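# Unroll a rolled necktie and lay it flat folded

## Task

Unroll the necktie, which starts rolled up and folded, and lay it on the table. At the end it must be doubled over once (folded in half), stretched to its full length, flat along its whole length (the bend at the fold may remain a low loop), roughly aligned and roughly straight, at full width, with no extra folds, and with no part of it hanging past the table edge. Dropping the tie into place is allowed.

## Robot and tools

Robot: two arms, left_arm (on the +y side) and right_arm, each ending in a five-finger hand. right_arm has a right hand; left_arm has its mirror-image left hand. Base positions in the scene frame: left_arm (+0.017, +0.334, +0.007) m, right_arm (+0.015, -0.273, +0.022) m, both facing nearly straight along +x.

Frames. The scene frame has its origin at table-top height, midway between the nominal bases; +x points out over the table, +z up. Reported hand positions (end_effector_position, metres) and orientations (end_effector_quat_wxyz) are in the scene frame and can be a few cm off. Each arm is steered by its hand point, a spot 0.05 m in front of the palm and 0.15 m out from the wrist face. Its +z runs along the straight fingers, +y points out of the palm, +x runs across the palm away from the thumb on the right hand and toward the thumb on the left hand. Straight fingers extend 0.06-0.07 m beyond the point and sit 0.06 m behind it along -y. A wrist bracket on the little-finger side can strike things.

The 28-number row (every value in [-1, 1], both arms always included): left_arm dx, dy, dz, rx, ry, rz; left hand thumb_turn, thumb_bend, index, middle, ring, little; left force_limit, speed; then the same 14 for right_arm. The six pose numbers are an offset, not a pose: they are measured along that arm's current Hand target axes and counted from the Hand target at the start of the action or move. 1.0 equals 0.6 m of travel or 180 degrees; rx, ry, rz form one rotation vector. Sending all six zeros re-requests the current Hand target. Repeating the same offset moves the arm further.

Hand numbers are absolute targets, not offsets. thumb_turn -1 puts the thumb beside the palm, +1 in front of it facing the fingers; thumb_bend and the four fingers run from -1 straight to +1 curled. force_limit maps -1..+1 to roughly 0..10 N at the fingertip (0..15 N for the two thumb motors); speed rises from near zero at -1 to full at +0.48 and above. For a gentle grip close at speed -0.94 or lower. With the thumb turned in front, the hand can enclose objects about 0.035-0.065 m thick. To keep a hand unchanged, resend the last eight numbers you sent for it (or, if none yet, its hand_measured, hand_force_limit and hand_speed). To tighten, raise force_limit and send a more-closed target; to loosen, send a target more open than hand_measured.

Tools:
- execute_actions(actions, cameras): actions is a list of actions, each a table of up to 15 rows (one per 1/30 s step); a short table holds its final row. Every row in an action is counted from that action's starting Hand target. An empty actions list returns camera images.
- move(target, speed, blend, blocking, cameras): a straight path for each hand point toward one row, or through up to 15 rows, all offsets counted from the same starting Hand targets. speed is m/s, 0.002 to 4.3, default 0.25 (turns at twice that in rad/s). blend (m) rounds corners in a list; 0 stops at each. It does not avoid obstacles or the other arm; faster moves overshoot and hit harder. Keep paths away from an arm's own base.
- wait(seconds 0-10), stop() to brake a running move, zoom_image(camera, region [x0,y0,x1,y1] up to 504x504 px) on the latest image, show_instructions() for reference pictures, finished_scene(scene) to end the scene irreversibly.
Cameras: cam_high, cam_low, cam_roll_left, cam_roll_right, cam_left_wrist, cam_right_wrist (672x504 each).

Results report per arm the Hand target (the commanded pose after clipping, base for the next offsets), hand point pose, joint positions, velocities and torques, and per hand hand_measured, hand_stopped_by (moving, target, force, stalled, fault), hand_load_n (load near 0 means nothing is held), hand_force_limit, hand_speed. A move adds a move: line with its ending (done, off_target, moving, held, fault) and limits (paced = pose clipped, held = steps withheld). Hands commonly rest 1-3 cm (sometimes 5) below the command under gravity and friction; that does not mean contact. Orientation is clipped to within 40 degrees of the current one per step.

Avoid: dropping the tie or releasing it while it swings, letting anything leave the table, fast hits or hard presses on the table, the arms touching or gripping each other, and excess finger force. Long holds, stretched reach or pushing at unreachable poses heat motors; a MOTOR HOT line warns, and at 100 °C the arm goes limp for 30-60 s. A loose object may occasionally get a small external nudge.

Each tool is called after "Request:" in YAML: its name, and indented under it one key for each argument.

Reference images:

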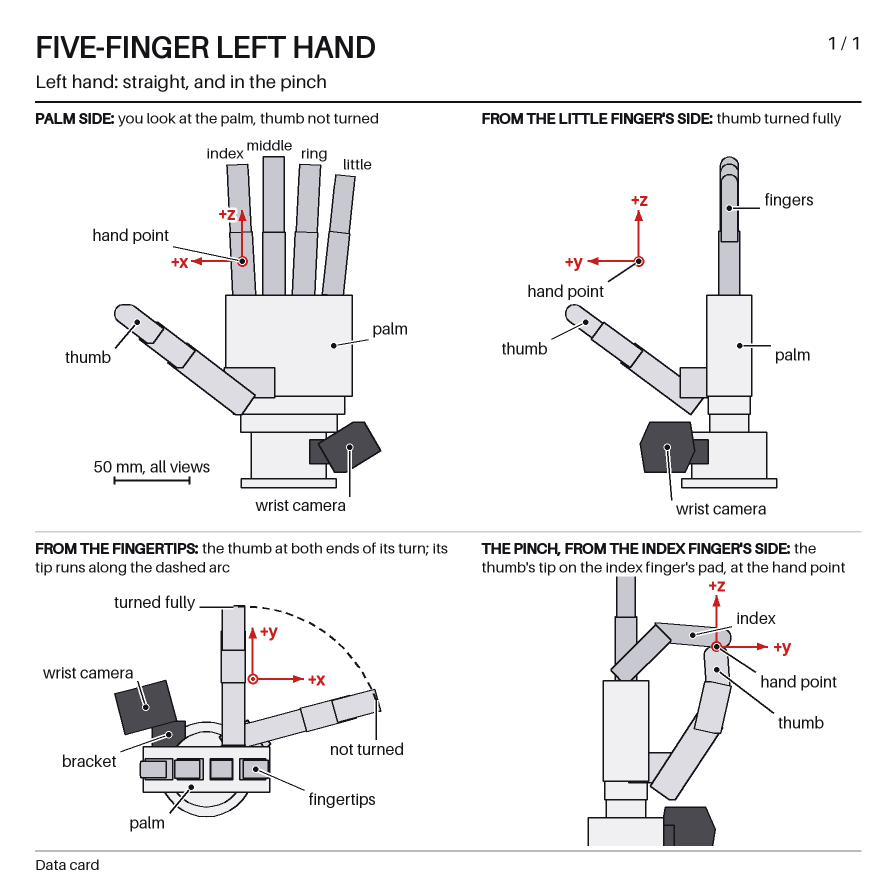

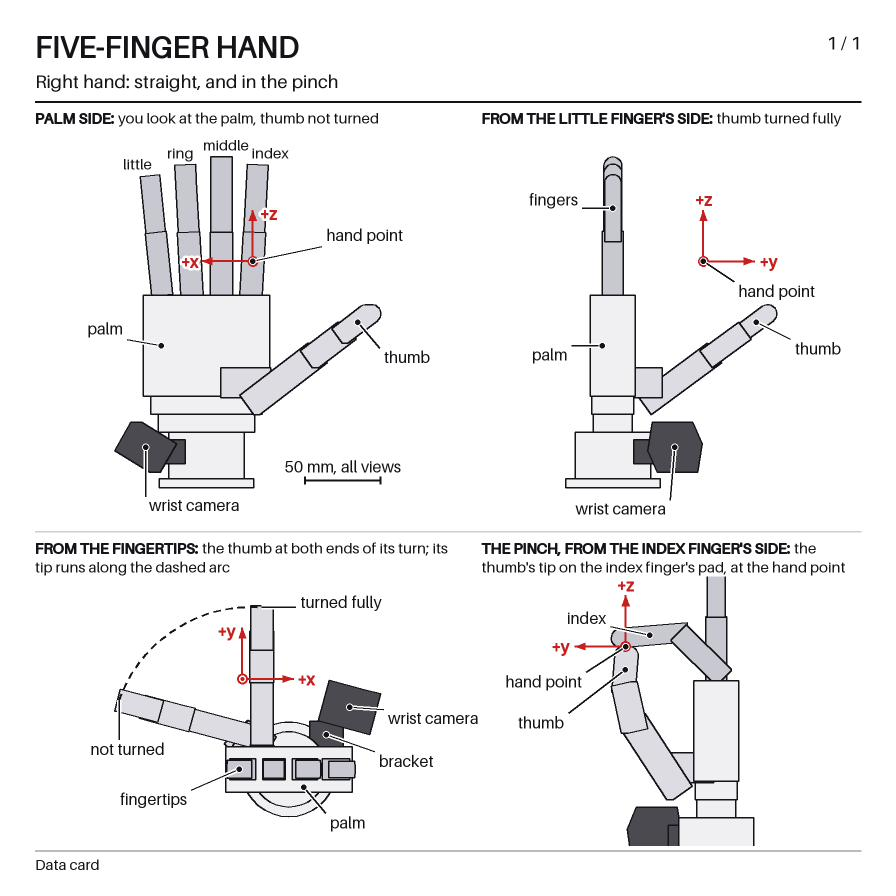

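## Session

Request:
execute_actions:
  actions: []

Scene clock: 0.00 s.
left_arm: end_effector_position=(+0.5890, -0.0641, +0.3168) hand_measured=(-1.000, -1.000, -1.000, -1.000, -1.000, -1.000) hand_load_n=(+0.0, +0.0, +0.0, +0.0, +0.0, +0.0) hand_stopped_by=(target, target, target, target, target, target) hand_force_limit=0.00 hand_speed=-0.80 end_effector_quat_wxyz=(-0.086, -0.443, +0.830, -0.327) | right_arm: end_effector_position=(+0.8774, -0.2313, +0.2394) hand_measured=(-1.000, -1.000, -1.000, -1.000, -1.000, -1.000) hand_load_n=(+0.0, +0.0, +0.0, +0.0, +0.0, +0.0) hand_stopped_by=(target, target, target, target, target, target) hand_force_limit=0.00 hand_speed=-0.80 end_effector_quat_wxyz=(+0.277, +0.057, +0.918, +0.279)
Joint positions: left_arm=[-0.435 2.111 2.431 -1.421 0.525 0.031] | right_arm=[-0.108 2.268 2.236 -0.935 -0.576 1.751]
Joint velocities: within noise
Joint torques (N m): no reading
Motor temperatures (°C): left_arm=[28 36 27 24 28 27] | right_arm=[24 33 21 25 25 26]
Heat: left arm: hottest shoulder 36 °C; right arm: hottest shoulder 33 °C.
Hand target: left_arm +0.5928, -0.0658, +0.3207; -0.081, -0.441, +0.830, -0.332 | right_arm +0.8817, -0.2319, +0.2427; +0.283, +0.055, +0.916, +0.278

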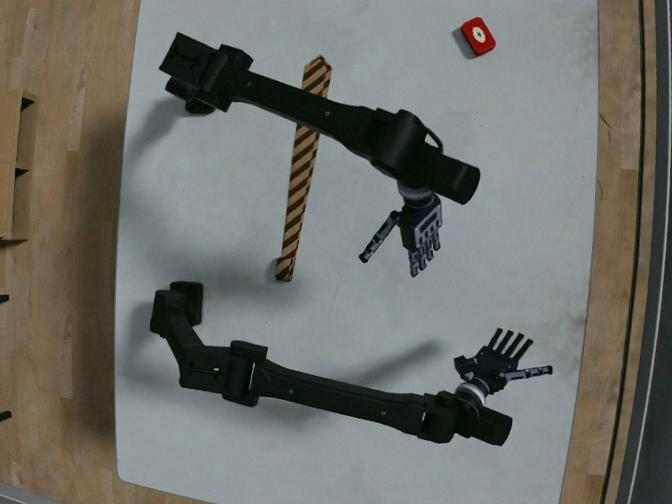

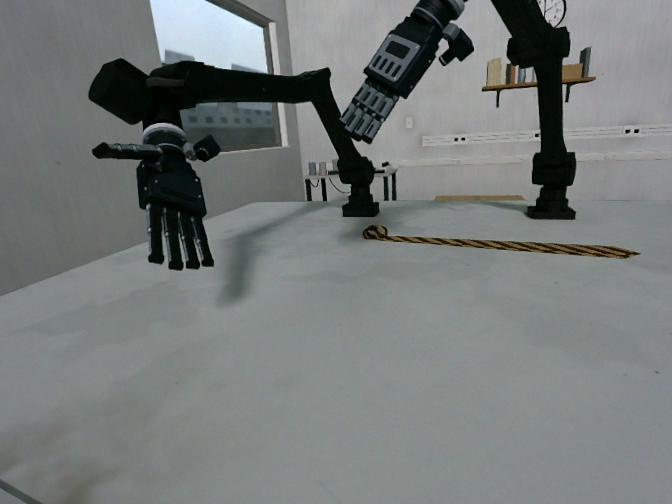

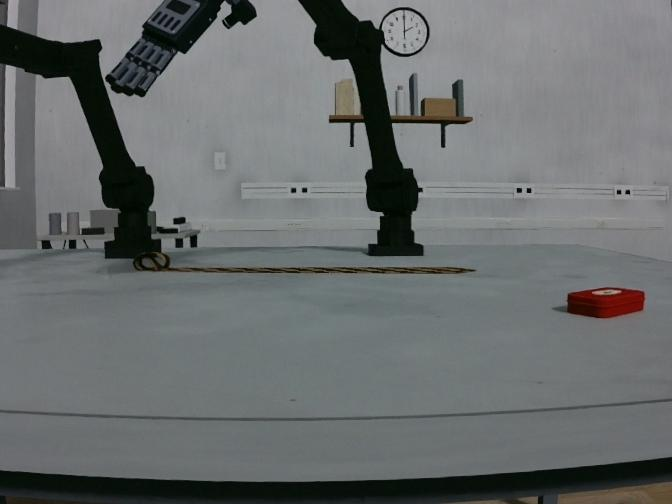

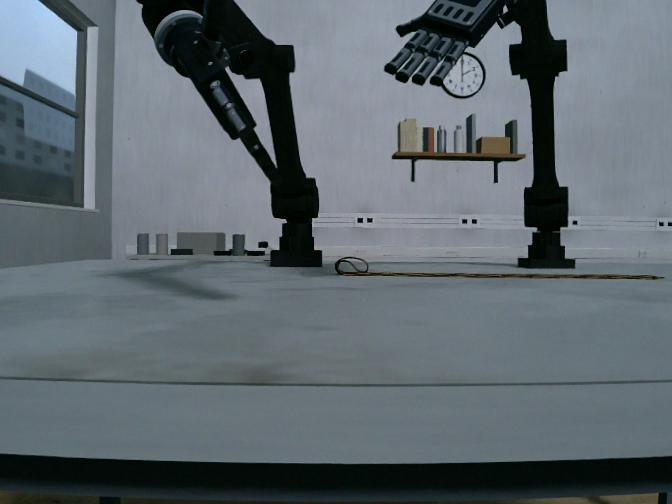

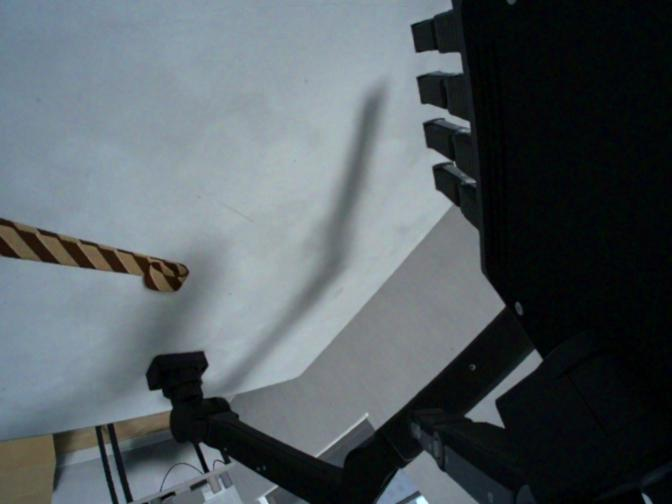

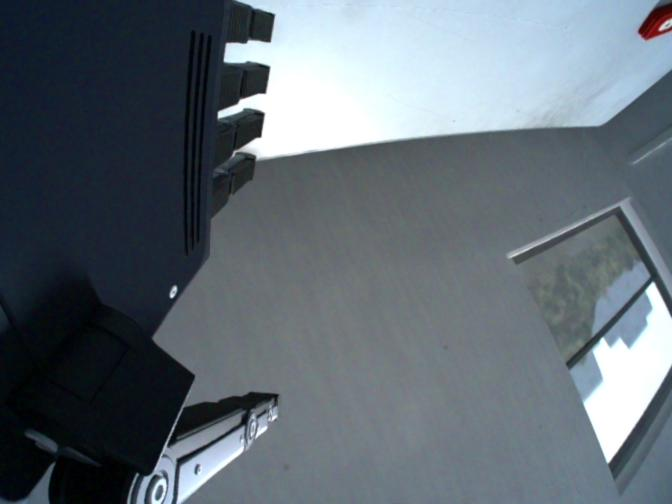

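Request:
zoom_image:
  camera: "cam_high"
  region: [240, 40, 360, 300]

Request:
zoom_image:
  camera: "cam_low"
  region: [340, 200, 480, 270]

Request:
zoom_image:
  camera: "cam_roll_right"
  region: [300, 230, 480, 300]

Request:
zoom_image:
  camera: "cam_left_wrist"
  region: [100, 220, 220, 310]

Request:
zoom_image:
  camera: "cam_low"
  region: [540, 220, 672, 286]

Scaled by 1.938 from the camera's 672x504 image, which has a finer 960x720 frame.

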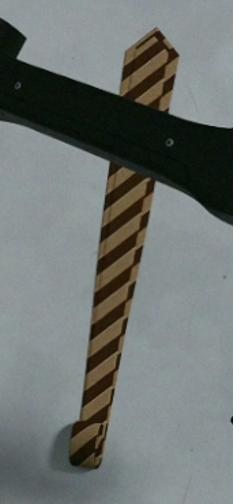

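Scaled by 3.600 from the camera's 672x504 image, which has a finer 960x720 frame.

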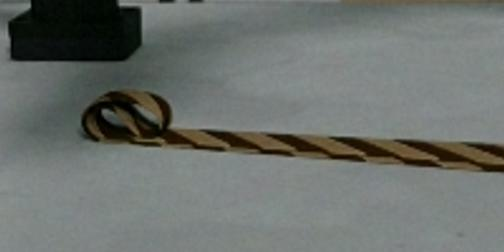

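Scaled by 2.800 from the camera's 672x504 image, which has a finer 960x720 frame.

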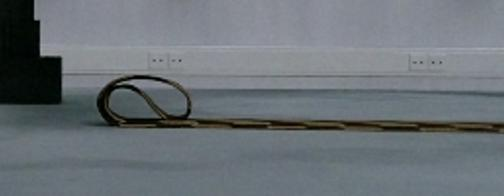

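Scaled by 4.200 from the camera's 672x504 image, which has a finer 960x720 frame.

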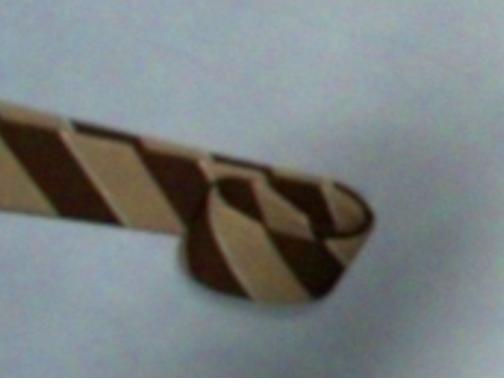

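Scaled by 3.818 from the camera's 672x504 image, which has a finer 960x720 frame.

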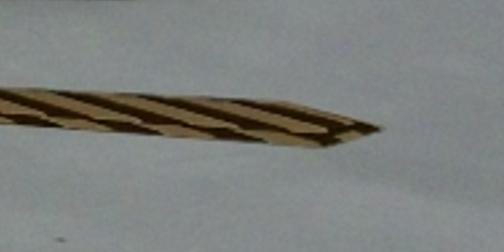

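Request:
move:
  target:
    - [0,0,0,0,0,0,-1,-1,-1,-1,-1,-1,0,-0.8,0.053,-0.873,-0.847,0.1356,-0.15,0.19,-1,-1,-1,-1,-1,-1,0,-0.8]
    - [0.17,0.597,0.202,0.1,0.058,0.244,-1,-1,-1,-1,-1,-1,0,-0.8,0.053,-0.873,-0.847,0.1356,-0.15,0.19,-1,-1,-1,-1,-1,-1,0,-0.8]
  speed: [0.4,0.25]
  blend: 0.03
  cameras: ["all"]

Scene clock: 52.80 s.
left_arm: end_effector_position=(+0.2706, -0.0696, +0.0951) hand_measured=(-1.000, -1.000, -1.000, -1.000, -1.000, -1.000) hand_load_n=(+0.0, +0.0, +0.0, +0.0, +0.0, +0.0) hand_stopped_by=(target, target, target, target, target, target) hand_force_limit=0.00 hand_speed=-0.80 end_effector_quat_wxyz=(+0.034, -0.087, +0.866, -0.492) | right_arm: end_effector_position=(+0.6023, -0.9011, +0.2879) hand_measured=(-1.000, -1.000, -1.000, -1.000, -1.000, -1.000) hand_load_n=(+0.0, +0.0, +0.0, +0.0, +0.0, +0.0) hand_stopped_by=(target, target, target, target, target, target) hand_force_limit=0.00 hand_speed=-0.80 end_effector_quat_wxyz=(+0.371, +0.436, +0.809, +0.134)
Joint positions: left_arm=[-0.791 1.361 0.707 0.021 0.517 0.317] | right_arm=[-0.976 2.253 2.335 -1.042 -0.574 1.75]
Joint torques (N m): left_arm=[-0.21 -10.29 6.78 2.39 0.14 0.21] | right_arm=[1.2 -19.43 11.28 1.01 -0.39 0.01]
Motor temperatures (°C): left_arm=[28 40 32 24 27 26] | right_arm=[24 39 26 25 24 25]
Heat: left arm: hottest shoulder 40 °C; right arm: hottest shoulder 39 °C.
Hand target: left_arm +0.2696, -0.0705, +0.0996; +0.043, -0.076, +0.862, -0.499 | right_arm +0.6061, -0.9066, +0.2917; +0.374, +0.436, +0.807, +0.133
Off the commanded pose: left_arm 0.005 m, 2 deg | right_arm 0.008 m, 0 deg.
move: done
camera_calibration:
cam_left_wrist: T_world_to_cam=[[-0.174376, -0.54701, 0.818763, -0.0635703], [-0.909407, 0.408313, 0.0791096, 0.266041], [-0.377586, -0.730795, -0.568655, 0.219666], [0, 0, 0, 1]] pos_world=[0.313798, 0.0171291, 0.155917]
cam_right_wrist: T_world_to_cam=[[0.520793, 0.773183, 0.361889, 0.282244], [0.0427895, -0.447024, 0.893498, -0.692458], [0.85261, -0.449842, -0.265891, -0.725049], [0, 0, 0, 1]] pos_world=[0.500823, -0.853929, 0.323785]

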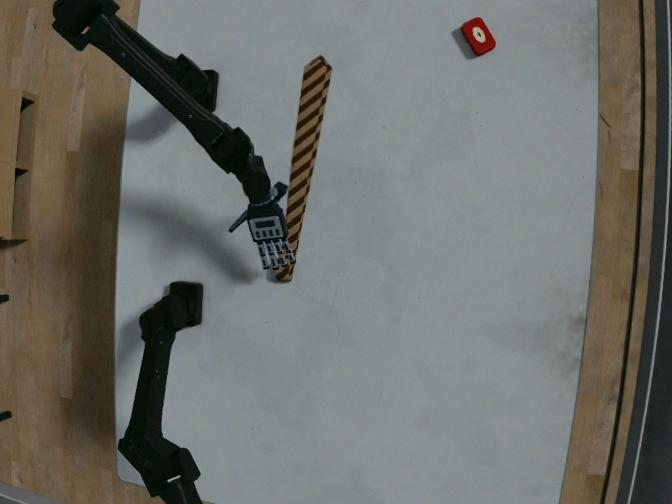

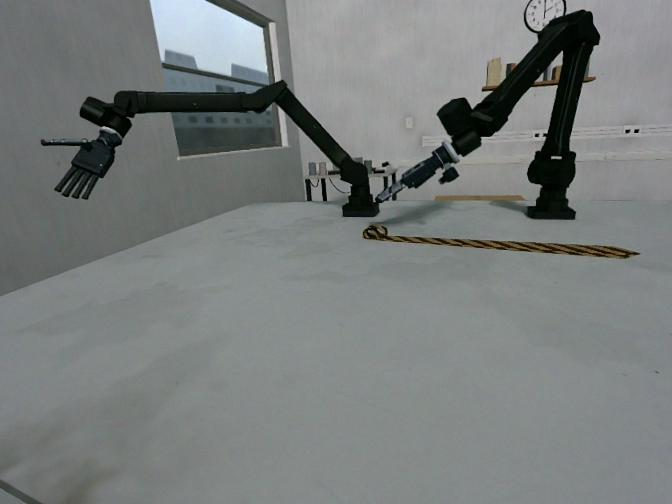

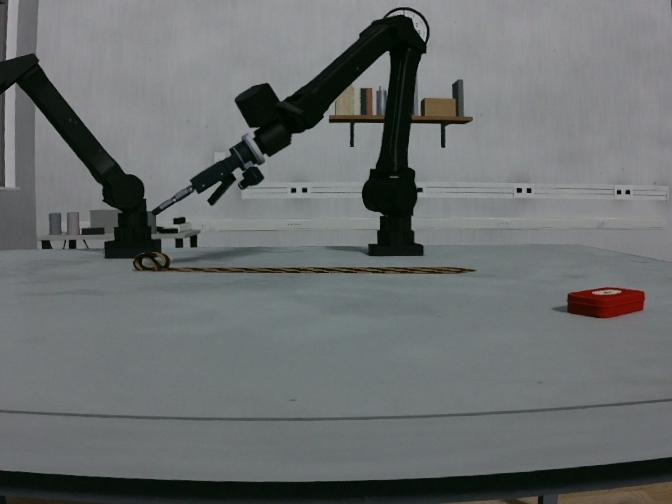

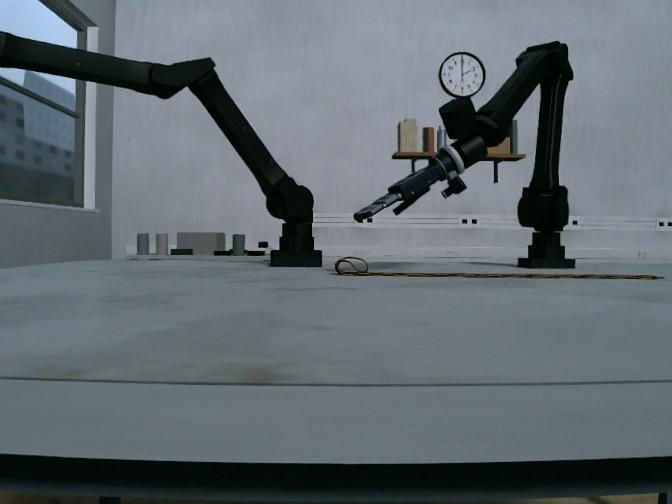

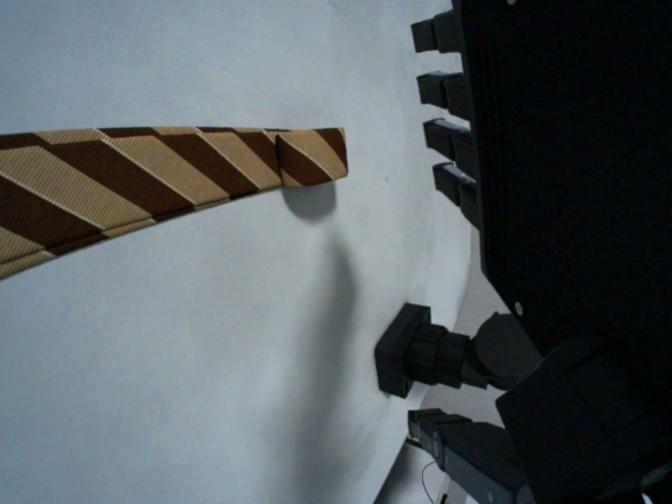

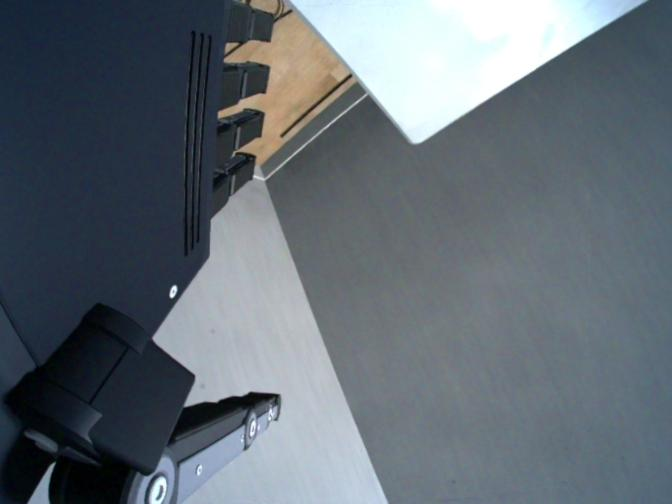

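Request:
move:
  target:
    - [0.0166,0.114,0.0858,0,0,0,-1,-1,-1,-1,-1,-1,0,-0.8,0,0,0,0,0,0,-1,-1,-1,-1,-1,-1,0,-0.8]
    - [0.052,0.0497,0.2137,0,0,0,-1,-1,-1,-1,-1,-1,0,-0.8,0,0,0,0,0,0,-1,-1,-1,-1,-1,-1,0,-0.8]
  speed: 0.12
  blend: 0.01
  cameras: ["cam_high","cam_low","cam_roll_right","cam_left_wrist"]

Scene clock: 63.07 s.
left_arm: end_effector_position=(+0.2483, -0.1509, +0.0032) hand_measured=(-1.000, -1.000, -1.000, -1.000, -1.000, -1.000) hand_load_n=(+0.0, +0.0, +0.0, +0.0, +0.0, +0.0) hand_stopped_by=(target, target, target, target, target, target) hand_force_limit=0.00 hand_speed=-0.80 end_effector_quat_wxyz=(+0.041, -0.077, +0.869, -0.487) | right_arm: end_effector_position=(+0.6023, -0.9011, +0.2879) hand_measured=(-1.000, -1.000, -1.000, -1.000, -1.000, -1.000) hand_load_n=(+0.0, +0.0, +0.0, +0.0, +0.0, +0.0) hand_stopped_by=(target, target, target, target, target, target) hand_force_limit=0.00 hand_speed=-0.80 end_effector_quat_wxyz=(+0.371, +0.436, +0.809, +0.134)
Joint positions: left_arm=[-0.972 1.689 0.751 0.346 0.363 0.231] | right_arm=[-0.976 2.253 2.335 -1.042 -0.574 1.75]
Joint torques (N m): left_arm=[-0.44 -10.34 9.01 2.25 0.06 -0.04] | right_arm=[1.2 -19.49 11.3 1.03 -0.39 0.01]
Heat: left arm: hottest shoulder 39 °C; right arm: hottest shoulder 39 °C.
Hand target: left_arm +0.2555, -0.1708, +0.0098; +0.043, -0.076, +0.862, -0.499 | right_arm +0.6061, -0.9066, +0.2917; +0.374, +0.436, +0.807, +0.133
Off the commanded pose: left_arm 0.022 m, 2 deg | right_arm 0.008 m, 0 deg.
move: off_target (left_arm)
camera_calibration:
cam_left_wrist: T_world_to_cam=[[-0.196861, -0.555797, 0.807673, -0.0323748], [-0.906583, 0.416852, 0.0658862, 0.286837], [-0.373299, -0.719253, -0.585938, 0.100374], [0, 0, 0, 1]] pos_world=[0.291138, -0.0653681, 0.0660628]
Images, in order (width x height): cam_high 672x504, cam_low 672x504, cam_roll_right 672x504, cam_left_wrist 672x504.

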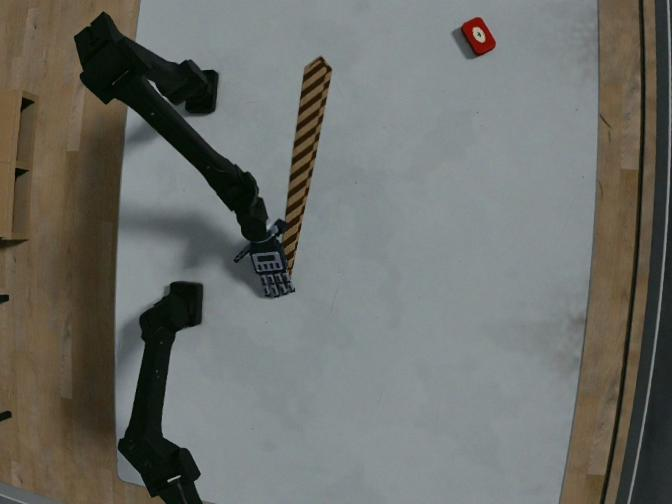

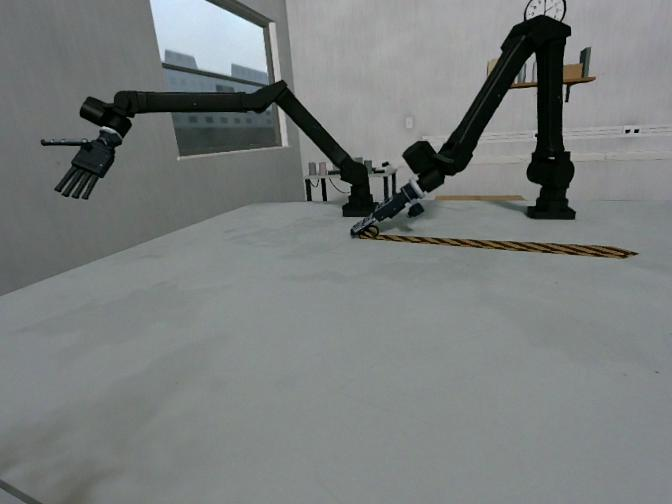

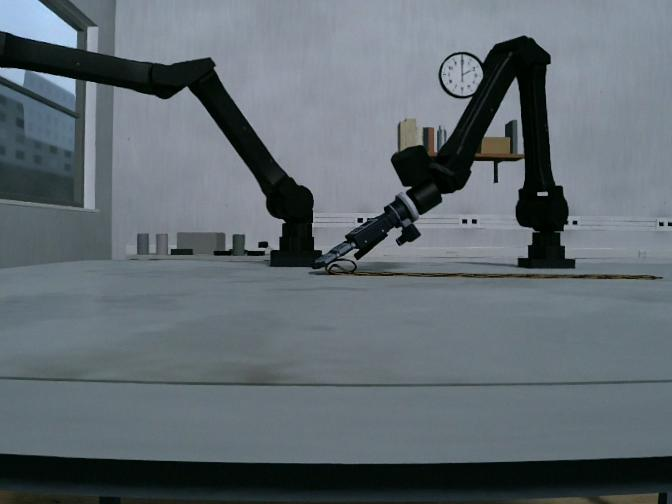

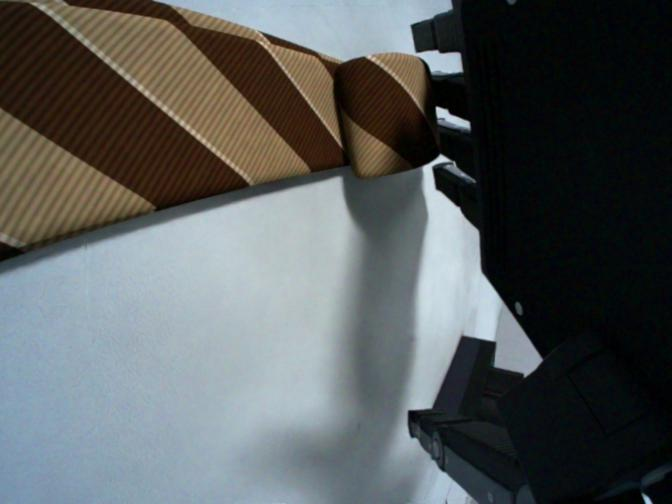

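Request:
move:
  target:
    - [-0.0058,-0.0702,-0.0784,0,0,0,-1,-1,-1,-1,-1,-1,0,-0.8,0,0,0,0,0,0,-1,-1,-1,-1,-1,-1,0,-0.8]
    - [-0.0475,0.0168,-0.229,0,0,0,-1,-1,-1,-1,-1,-1,0,-0.8,0,0,0,0,0,0,-1,-1,-1,-1,-1,-1,0,-0.8]
    - [-0.0475,0.1106,-0.1747,0,0,0,-1,-1,-1,-1,-1,-1,0,-0.8,0,0,0,0,0,0,-1,-1,-1,-1,-1,-1,0,-0.8]
  speed: 0.15
  blend: 0.015
  cameras: ["cam_high","cam_low","cam_roll_right","cam_left_wrist"]

Scene clock: 81.27 s.
left_arm: end_effector_position=(+0.2602, -0.0481, +0.0094) hand_measured=(-1.000, -1.000, -1.000, -1.000, -1.000, -1.000) hand_load_n=(-0.5, +0.5, +0.0, +0.0, +0.0, +0.0) hand_stopped_by=(target, target, target, target, target, target) hand_force_limit=0.00 hand_speed=-0.80 end_effector_quat_wxyz=(+0.039, -0.078, +0.862, -0.499) | right_arm: end_effector_position=(+0.6023, -0.9011, +0.2879) hand_measured=(-1.000, -1.000, -1.000, -1.000, -1.000, -1.000) hand_load_n=(+0.0, +0.0, +0.0, +0.0, +0.0, +0.0) hand_stopped_by=(target, target, target, target, target, target) hand_force_limit=0.00 hand_speed=-0.80 end_effector_quat_wxyz=(+0.371, +0.436, +0.809, +0.134)
Joint positions: left_arm=[-0.766 1.53 0.55 0.358 0.545 0.344] | right_arm=[-0.976 2.253 2.335 -1.042 -0.574 1.75]
Joint torques (N m): left_arm=[0.97 -8.7 4.89 2.37 0.3 0.2] | right_arm=[1.2 -19.43 11.29 1.01 -0.39 0.01]
Heat: left arm: hottest shoulder 38 °C; right arm: hottest shoulder 40 °C.
Hand target: left_arm +0.2621, -0.0438, +0.0046; +0.043, -0.076, +0.862, -0.499 | right_arm +0.6061, -0.9066, +0.2917; +0.374, +0.436, +0.807, +0.133
Off the commanded pose: left_arm 0.007 m, 1 deg | right_arm 0.008 m, 0 deg.
move: done
camera_calibration:
cam_left_wrist: T_world_to_cam=[[-0.196797, -0.532086, 0.823502, 0.0229803], [-0.905815, 0.420093, 0.0549653, 0.254418], [-0.375194, -0.735123, -0.564644, 0.181936], [0, 0, 0, 1]] pos_world=[0.303239, 0.0390936, 0.0698207]
Images, in order (width x height): cam_high 672x504, cam_low 672x504, cam_roll_right 672x504, cam_left_wrist 672x504.

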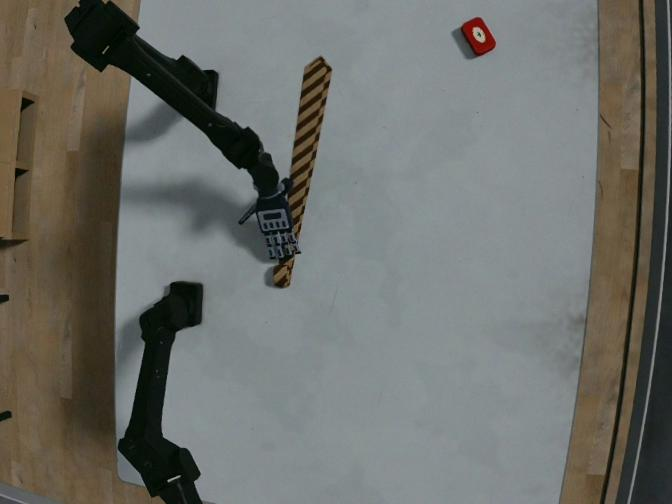

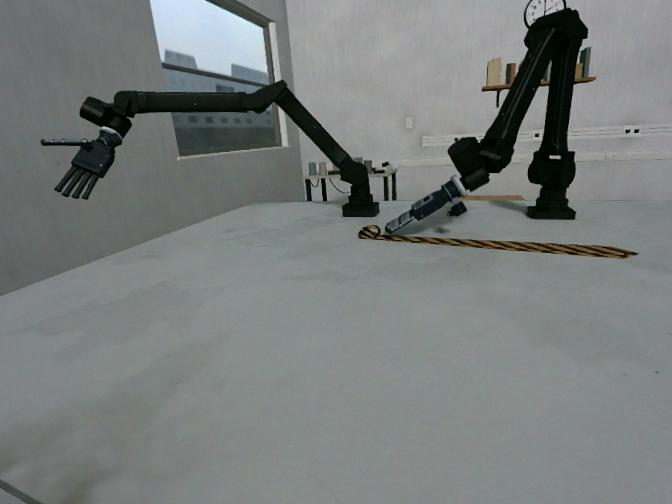

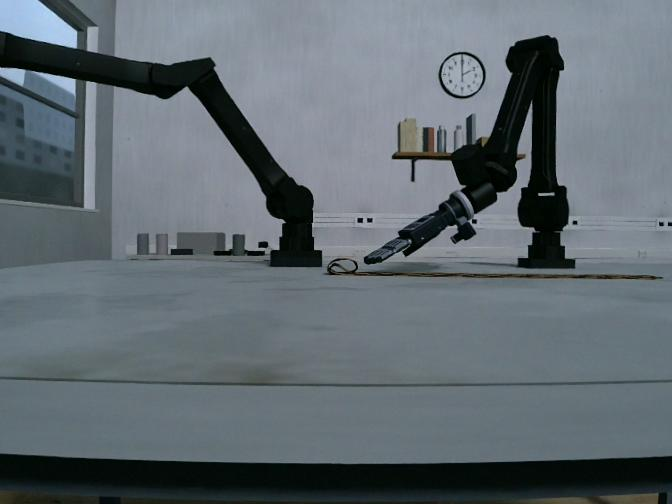

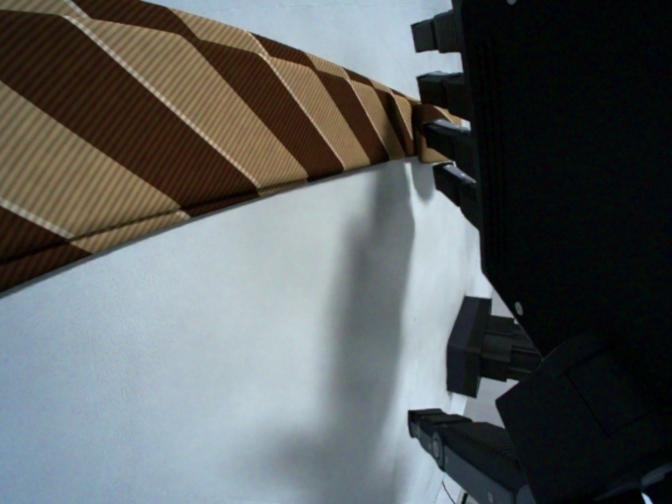

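Request:
move:
  target:
    - [0,0.0173,0.01,0,0,0,-1,-1,-1,-1,-1,-1,0,-0.8,0,0,0,0,0,0,-1,-1,-1,-1,-1,-1,0,-0.8]
    - [0.0623,-0.0873,0.191,0,0,0,-1,-1,-1,-1,-1,-1,0,-0.8,0,0,0,0,0,0,-1,-1,-1,-1,-1,-1,0,-0.8]
  speed: 0.12
  cameras: ["cam_high","cam_low","cam_roll_right","cam_left_wrist"]

Scene clock: 87.90 s.
left_arm: end_effector_position=(+0.2452, -0.1602, -0.0047) hand_measured=(-1.000, -1.000, -1.000, -1.000, -1.000, -1.000) hand_load_n=(+0.0, +0.0, +0.0, +0.0, +0.0, +0.0) hand_stopped_by=(target, target, target, target, target, target) hand_force_limit=0.00 hand_speed=-0.80 end_effector_quat_wxyz=(+0.049, -0.074, +0.862, -0.500) | right_arm: end_effector_position=(+0.6023, -0.9011, +0.2879) hand_measured=(-1.000, -1.000, -1.000, -1.000, -1.000, -1.000) hand_load_n=(+0.0, +0.0, +0.0, +0.0, -0.5, +0.0) hand_stopped_by=(target, target, target, target, target, target) hand_force_limit=0.00 hand_speed=-0.80 end_effector_quat_wxyz=(+0.371, +0.436, +0.809, +0.134)
Joint positions: left_arm=[-0.991 1.725 0.743 0.427 0.347 0.219] | right_arm=[-0.976 2.253 2.335 -1.042 -0.574 1.75]
Joint torques (N m): left_arm=[-0.62 -10.23 8.35 1.28 0.03 -0.04] | right_arm=[1.14 -19.43 11.29 1.05 -0.4 0.01]
Heat: left arm: hottest shoulder 38 °C; right arm: hottest shoulder 40 °C.
Hand target: left_arm +0.2471, -0.1738, -0.0071; +0.043, -0.076, +0.862, -0.499 | right_arm +0.6061, -0.9066, +0.2917; +0.374, +0.436, +0.807, +0.133
Off the commanded pose: left_arm 0.014 m, 1 deg | right_arm 0.008 m, 0 deg.
move: off_target (left_arm)
camera_calibration:
cam_left_wrist: T_world_to_cam=[[-0.211037, -0.533569, 0.819004, -0.0247473], [-0.908157, 0.416935, 0.0376173, 0.288732], [-0.361543, -0.735846, -0.572553, 0.0823356], [0, 0, 0, 1]] pos_world=[0.286759, -0.0730005, 0.0565484]
Images, in order (width x height): cam_high 672x504, cam_low 672x504, cam_roll_right 672x504, cam_left_wrist 672x504.

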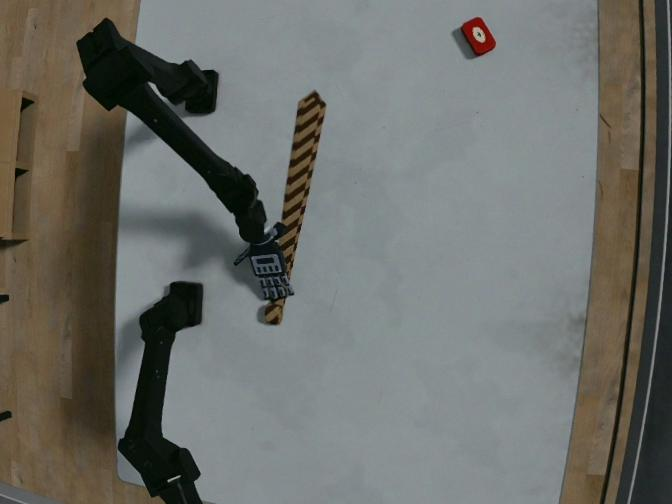

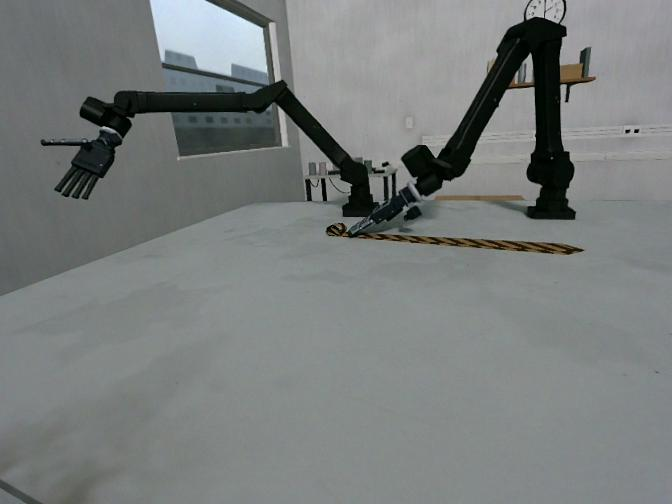

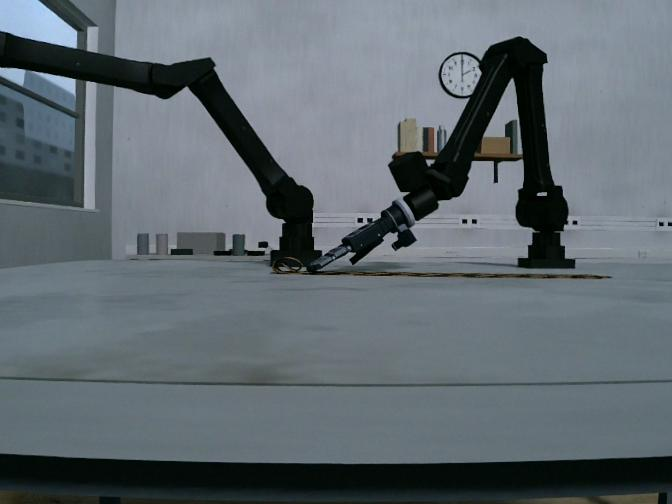

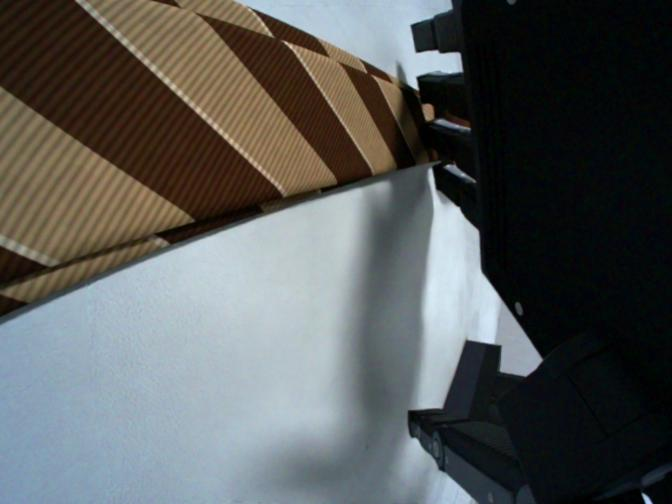

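Request:
move:
  target:
    - [-0.0087,-0.0071,-0.061,0,0,0,-1,-1,-1,-1,-1,-1,0,-0.8,0,0,0,0,0,0,-1,-1,-1,-1,-1,-1,0,-0.8]
    - [0.0545,-0.123,0.1526,0,0,0,-1,-1,-1,-1,-1,-1,0,-0.8,0,0,0,0,0,0,-1,-1,-1,-1,-1,-1,0,-0.8]
  speed: 0.12
  cameras: ["cam_high","cam_low","cam_roll_right","cam_left_wrist"]

Scene clock: 103.93 s.
left_arm: end_effector_position=(+0.2344, -0.2764, +0.0108) hand_measured=(-1.000, -1.000, -1.000, -1.000, -1.000, -1.000) hand_load_n=(-0.5, +0.0, +0.0, +0.0, +0.0, +0.0) hand_stopped_by=(target, target, target, target, target, target) hand_force_limit=0.00 hand_speed=-0.80 end_effector_quat_wxyz=(+0.047, -0.075, +0.864, -0.496) | right_arm: end_effector_position=(+0.6023, -0.9011, +0.2879) hand_measured=(-1.000, -1.000, -1.000, -1.000, -1.000, -1.000) hand_load_n=(+0.0, -0.5, +0.0, +0.0, +0.0, +0.0) hand_stopped_by=(target, target, target, target, target, target) hand_force_limit=0.00 hand_speed=-0.80 end_effector_quat_wxyz=(+0.371, +0.436, +0.809, +0.134)
Joint positions: left_arm=[-1.132 1.866 1.041 0.283 0.226 0.143] | right_arm=[-0.976 2.253 2.335 -1.042 -0.574 1.75]
Joint torques (N m): left_arm=[-0.56 -13.63 9.96 1.35 -0.02 -0.04] | right_arm=[1.14 -19.49 11.3 1.05 -0.39 0.01]
Heat: left arm: hottest shoulder 37 °C; right arm: hottest shoulder 40 °C.
Hand target: left_arm +0.2353, -0.2938, +0.0110; +0.043, -0.076, +0.862, -0.499 | right_arm +0.6061, -0.9066, +0.2917; +0.374, +0.436, +0.807, +0.133
Off the commanded pose: left_arm 0.017 m, 1 deg | right_arm 0.008 m, 0 deg.
move: off_target (left_arm)
camera_calibration:
cam_left_wrist: T_world_to_cam=[[-0.207987, -0.540113, 0.815487, -0.104164], [-0.907897, 0.416823, 0.0445139, 0.326649], [-0.363957, -0.73112, -0.57706, 0.00372621], [0, 0, 0, 1]] pos_world=[0.276255, -0.189691, 0.0725544]
Images, in order (width x height): cam_high 672x504, cam_low 672x504, cam_roll_right 672x504, cam_left_wrist 672x504.

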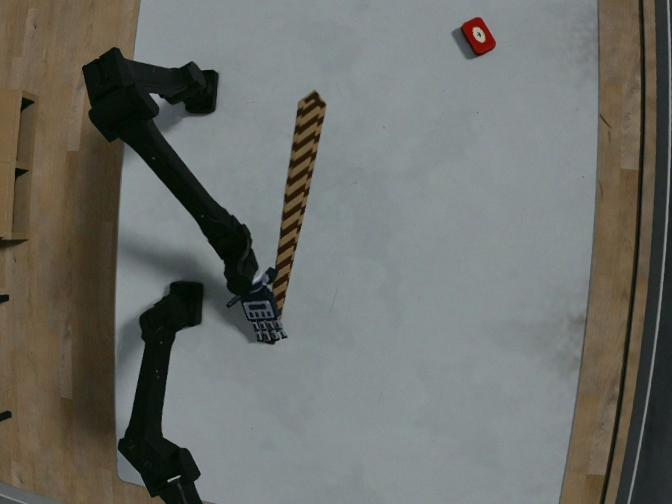

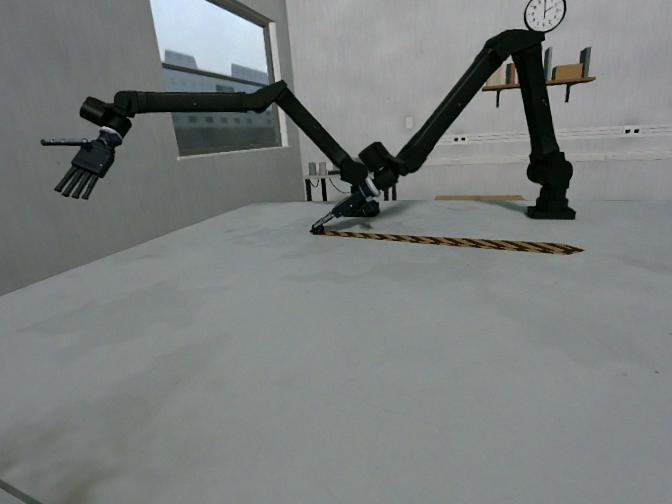

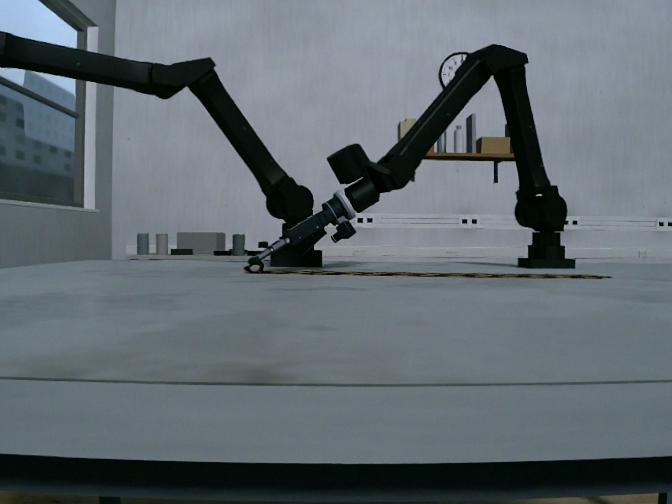

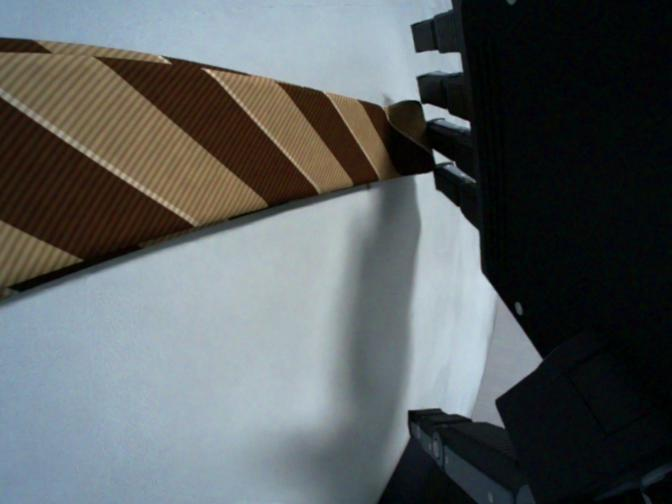

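Request:
move:
  target:
    - [-0.0058,-0.0557,-0.0701,0,0,0,-1,-1,-1,-1,-1,-1,0,-0.8,0,0,0,0,0,0,-1,-1,-1,-1,-1,-1,0,-0.8]
    - [-0.033,-0.0073,-0.154,0,0,0,-1,-1,-1,-1,-1,-1,0,-0.8,0,0,0,0,0,0,-1,-1,-1,-1,-1,-1,0,-0.8]
    - [-0.033,0.0677,-0.1105,0,0,0,-1,-1,-1,-1,-1,-1,0,-0.8,0,0,0,0,0,0,-1,-1,-1,-1,-1,-1,0,-0.8]
    - [0.0434,-0.0865,0.156,0,0,0,-1,-1,-1,-1,-1,-1,0,-0.8,0,0,0,0,0,0,-1,-1,-1,-1,-1,-1,0,-0.8]
    - [0.0376,-0.1422,0.0859,0,0,0,-1,-1,-1,-1,-1,-1,0,-0.8,0,0,0,0,0,0,-1,-1,-1,-1,-1,-1,0,-0.8]
  speed: 0.14
  blend: [0.01,0.01,0.005,0.005,0]
  cameras: ["cam_high","cam_low","cam_roll_right","cam_left_wrist"]

Scene clock: 116.53 s.
left_arm: end_effector_position=(+0.2257, -0.3752, +0.0467) hand_measured=(-1.000, -1.000, -1.000, -1.000, -1.000, -1.000) hand_load_n=(+0.0, +0.0, +0.0, +0.0, +0.0, +0.0) hand_stopped_by=(target, target, target, target, target, target) hand_force_limit=0.00 hand_speed=-0.80 end_effector_quat_wxyz=(+0.044, -0.074, +0.867, -0.491) | right_arm: end_effector_position=(+0.6023, -0.9011, +0.2879) hand_measured=(-1.000, -1.000, -1.000, -1.000, -1.000, -1.000) hand_load_n=(+0.0, -0.5, +0.0, +0.0, +0.0, +0.0) hand_stopped_by=(target, target, target, target, target, target) hand_force_limit=0.00 hand_speed=-0.80 end_effector_quat_wxyz=(+0.371, +0.436, +0.809, +0.134)
Joint positions: left_arm=[-1.214 1.979 1.363 0.069 0.16 0.102] | right_arm=[-0.976 2.253 2.335 -1.042 -0.574 1.75]
Joint torques (N m): left_arm=[0.26 -19.08 9.52 1.44 0.11 -0.01] | right_arm=[1.2 -19.43 11.29 1.02 -0.39 0.01]
Heat: left arm: hottest shoulder 37 °C; right arm: hottest shoulder 40 °C.
Hand target: left_arm +0.2283, -0.3837, +0.0593; +0.043, -0.076, +0.862, -0.499 | right_arm +0.6061, -0.9066, +0.2917; +0.374, +0.436, +0.807, +0.133
Off the commanded pose: left_arm 0.015 m, 1 deg | right_arm 0.008 m, 0 deg.
move: off_target (left_arm)
camera_calibration:
cam_left_wrist: T_world_to_cam=[[-0.206746, -0.54851, 0.810181, -0.191793], [-0.905459, 0.420991, 0.0539604, 0.358826], [-0.370676, -0.722429, -0.583691, -0.0458463], [0, 0, 0, 1]] pos_world=[0.268256, -0.289383, 0.109264]
Images, in order (width x height): cam_high 672x504, cam_low 672x504, cam_roll_right 672x504, cam_left_wrist 672x504.

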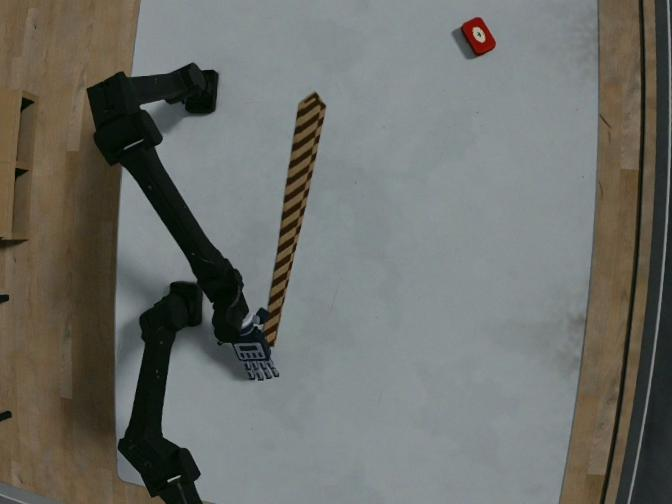

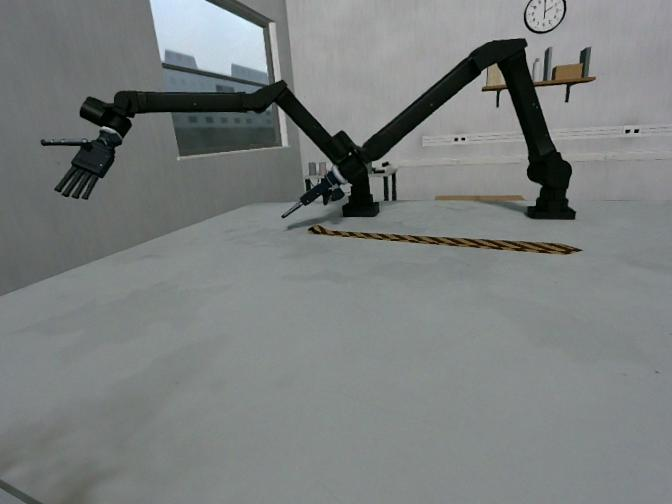

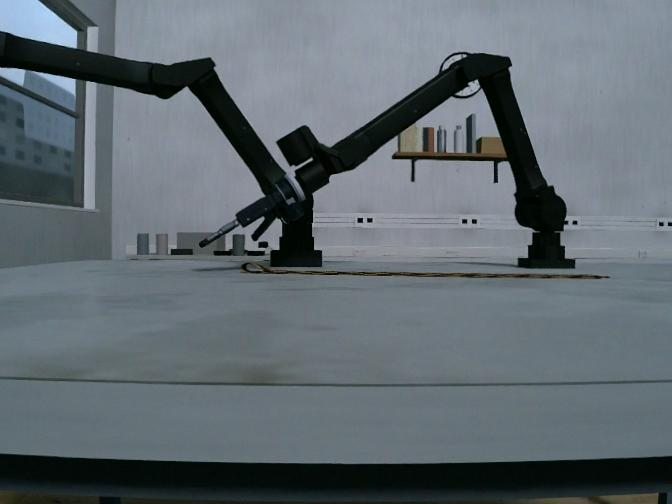

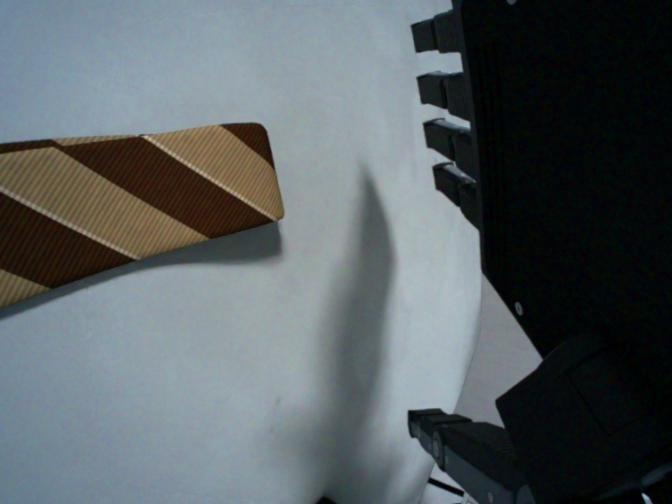

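Looks unrolled, check for a low loop.

Request:
zoom_image:
  camera: "cam_roll_right"
  region: [220, 245, 320, 285]

Request:
zoom_image:
  camera: "cam_low"
  region: [290, 210, 390, 250]

Request:
zoom_image:
  camera: "cam_high"
  region: [250, 80, 350, 360]

Scaled by 5.040 from the camera's 672x504 image, which has a finer 960x720 frame.

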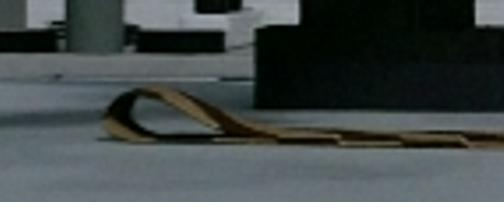

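Scaled by 5.040 from the camera's 672x504 image, which has a finer 960x720 frame.

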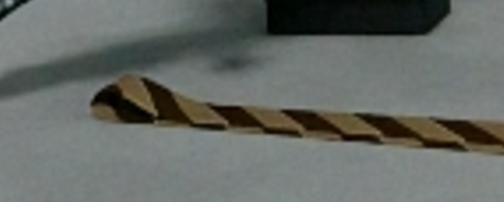

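Scaled by 1.800 from the camera's 672x504 image, which has a finer 960x720 frame.

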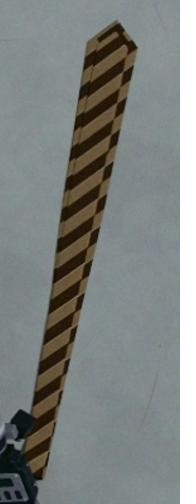

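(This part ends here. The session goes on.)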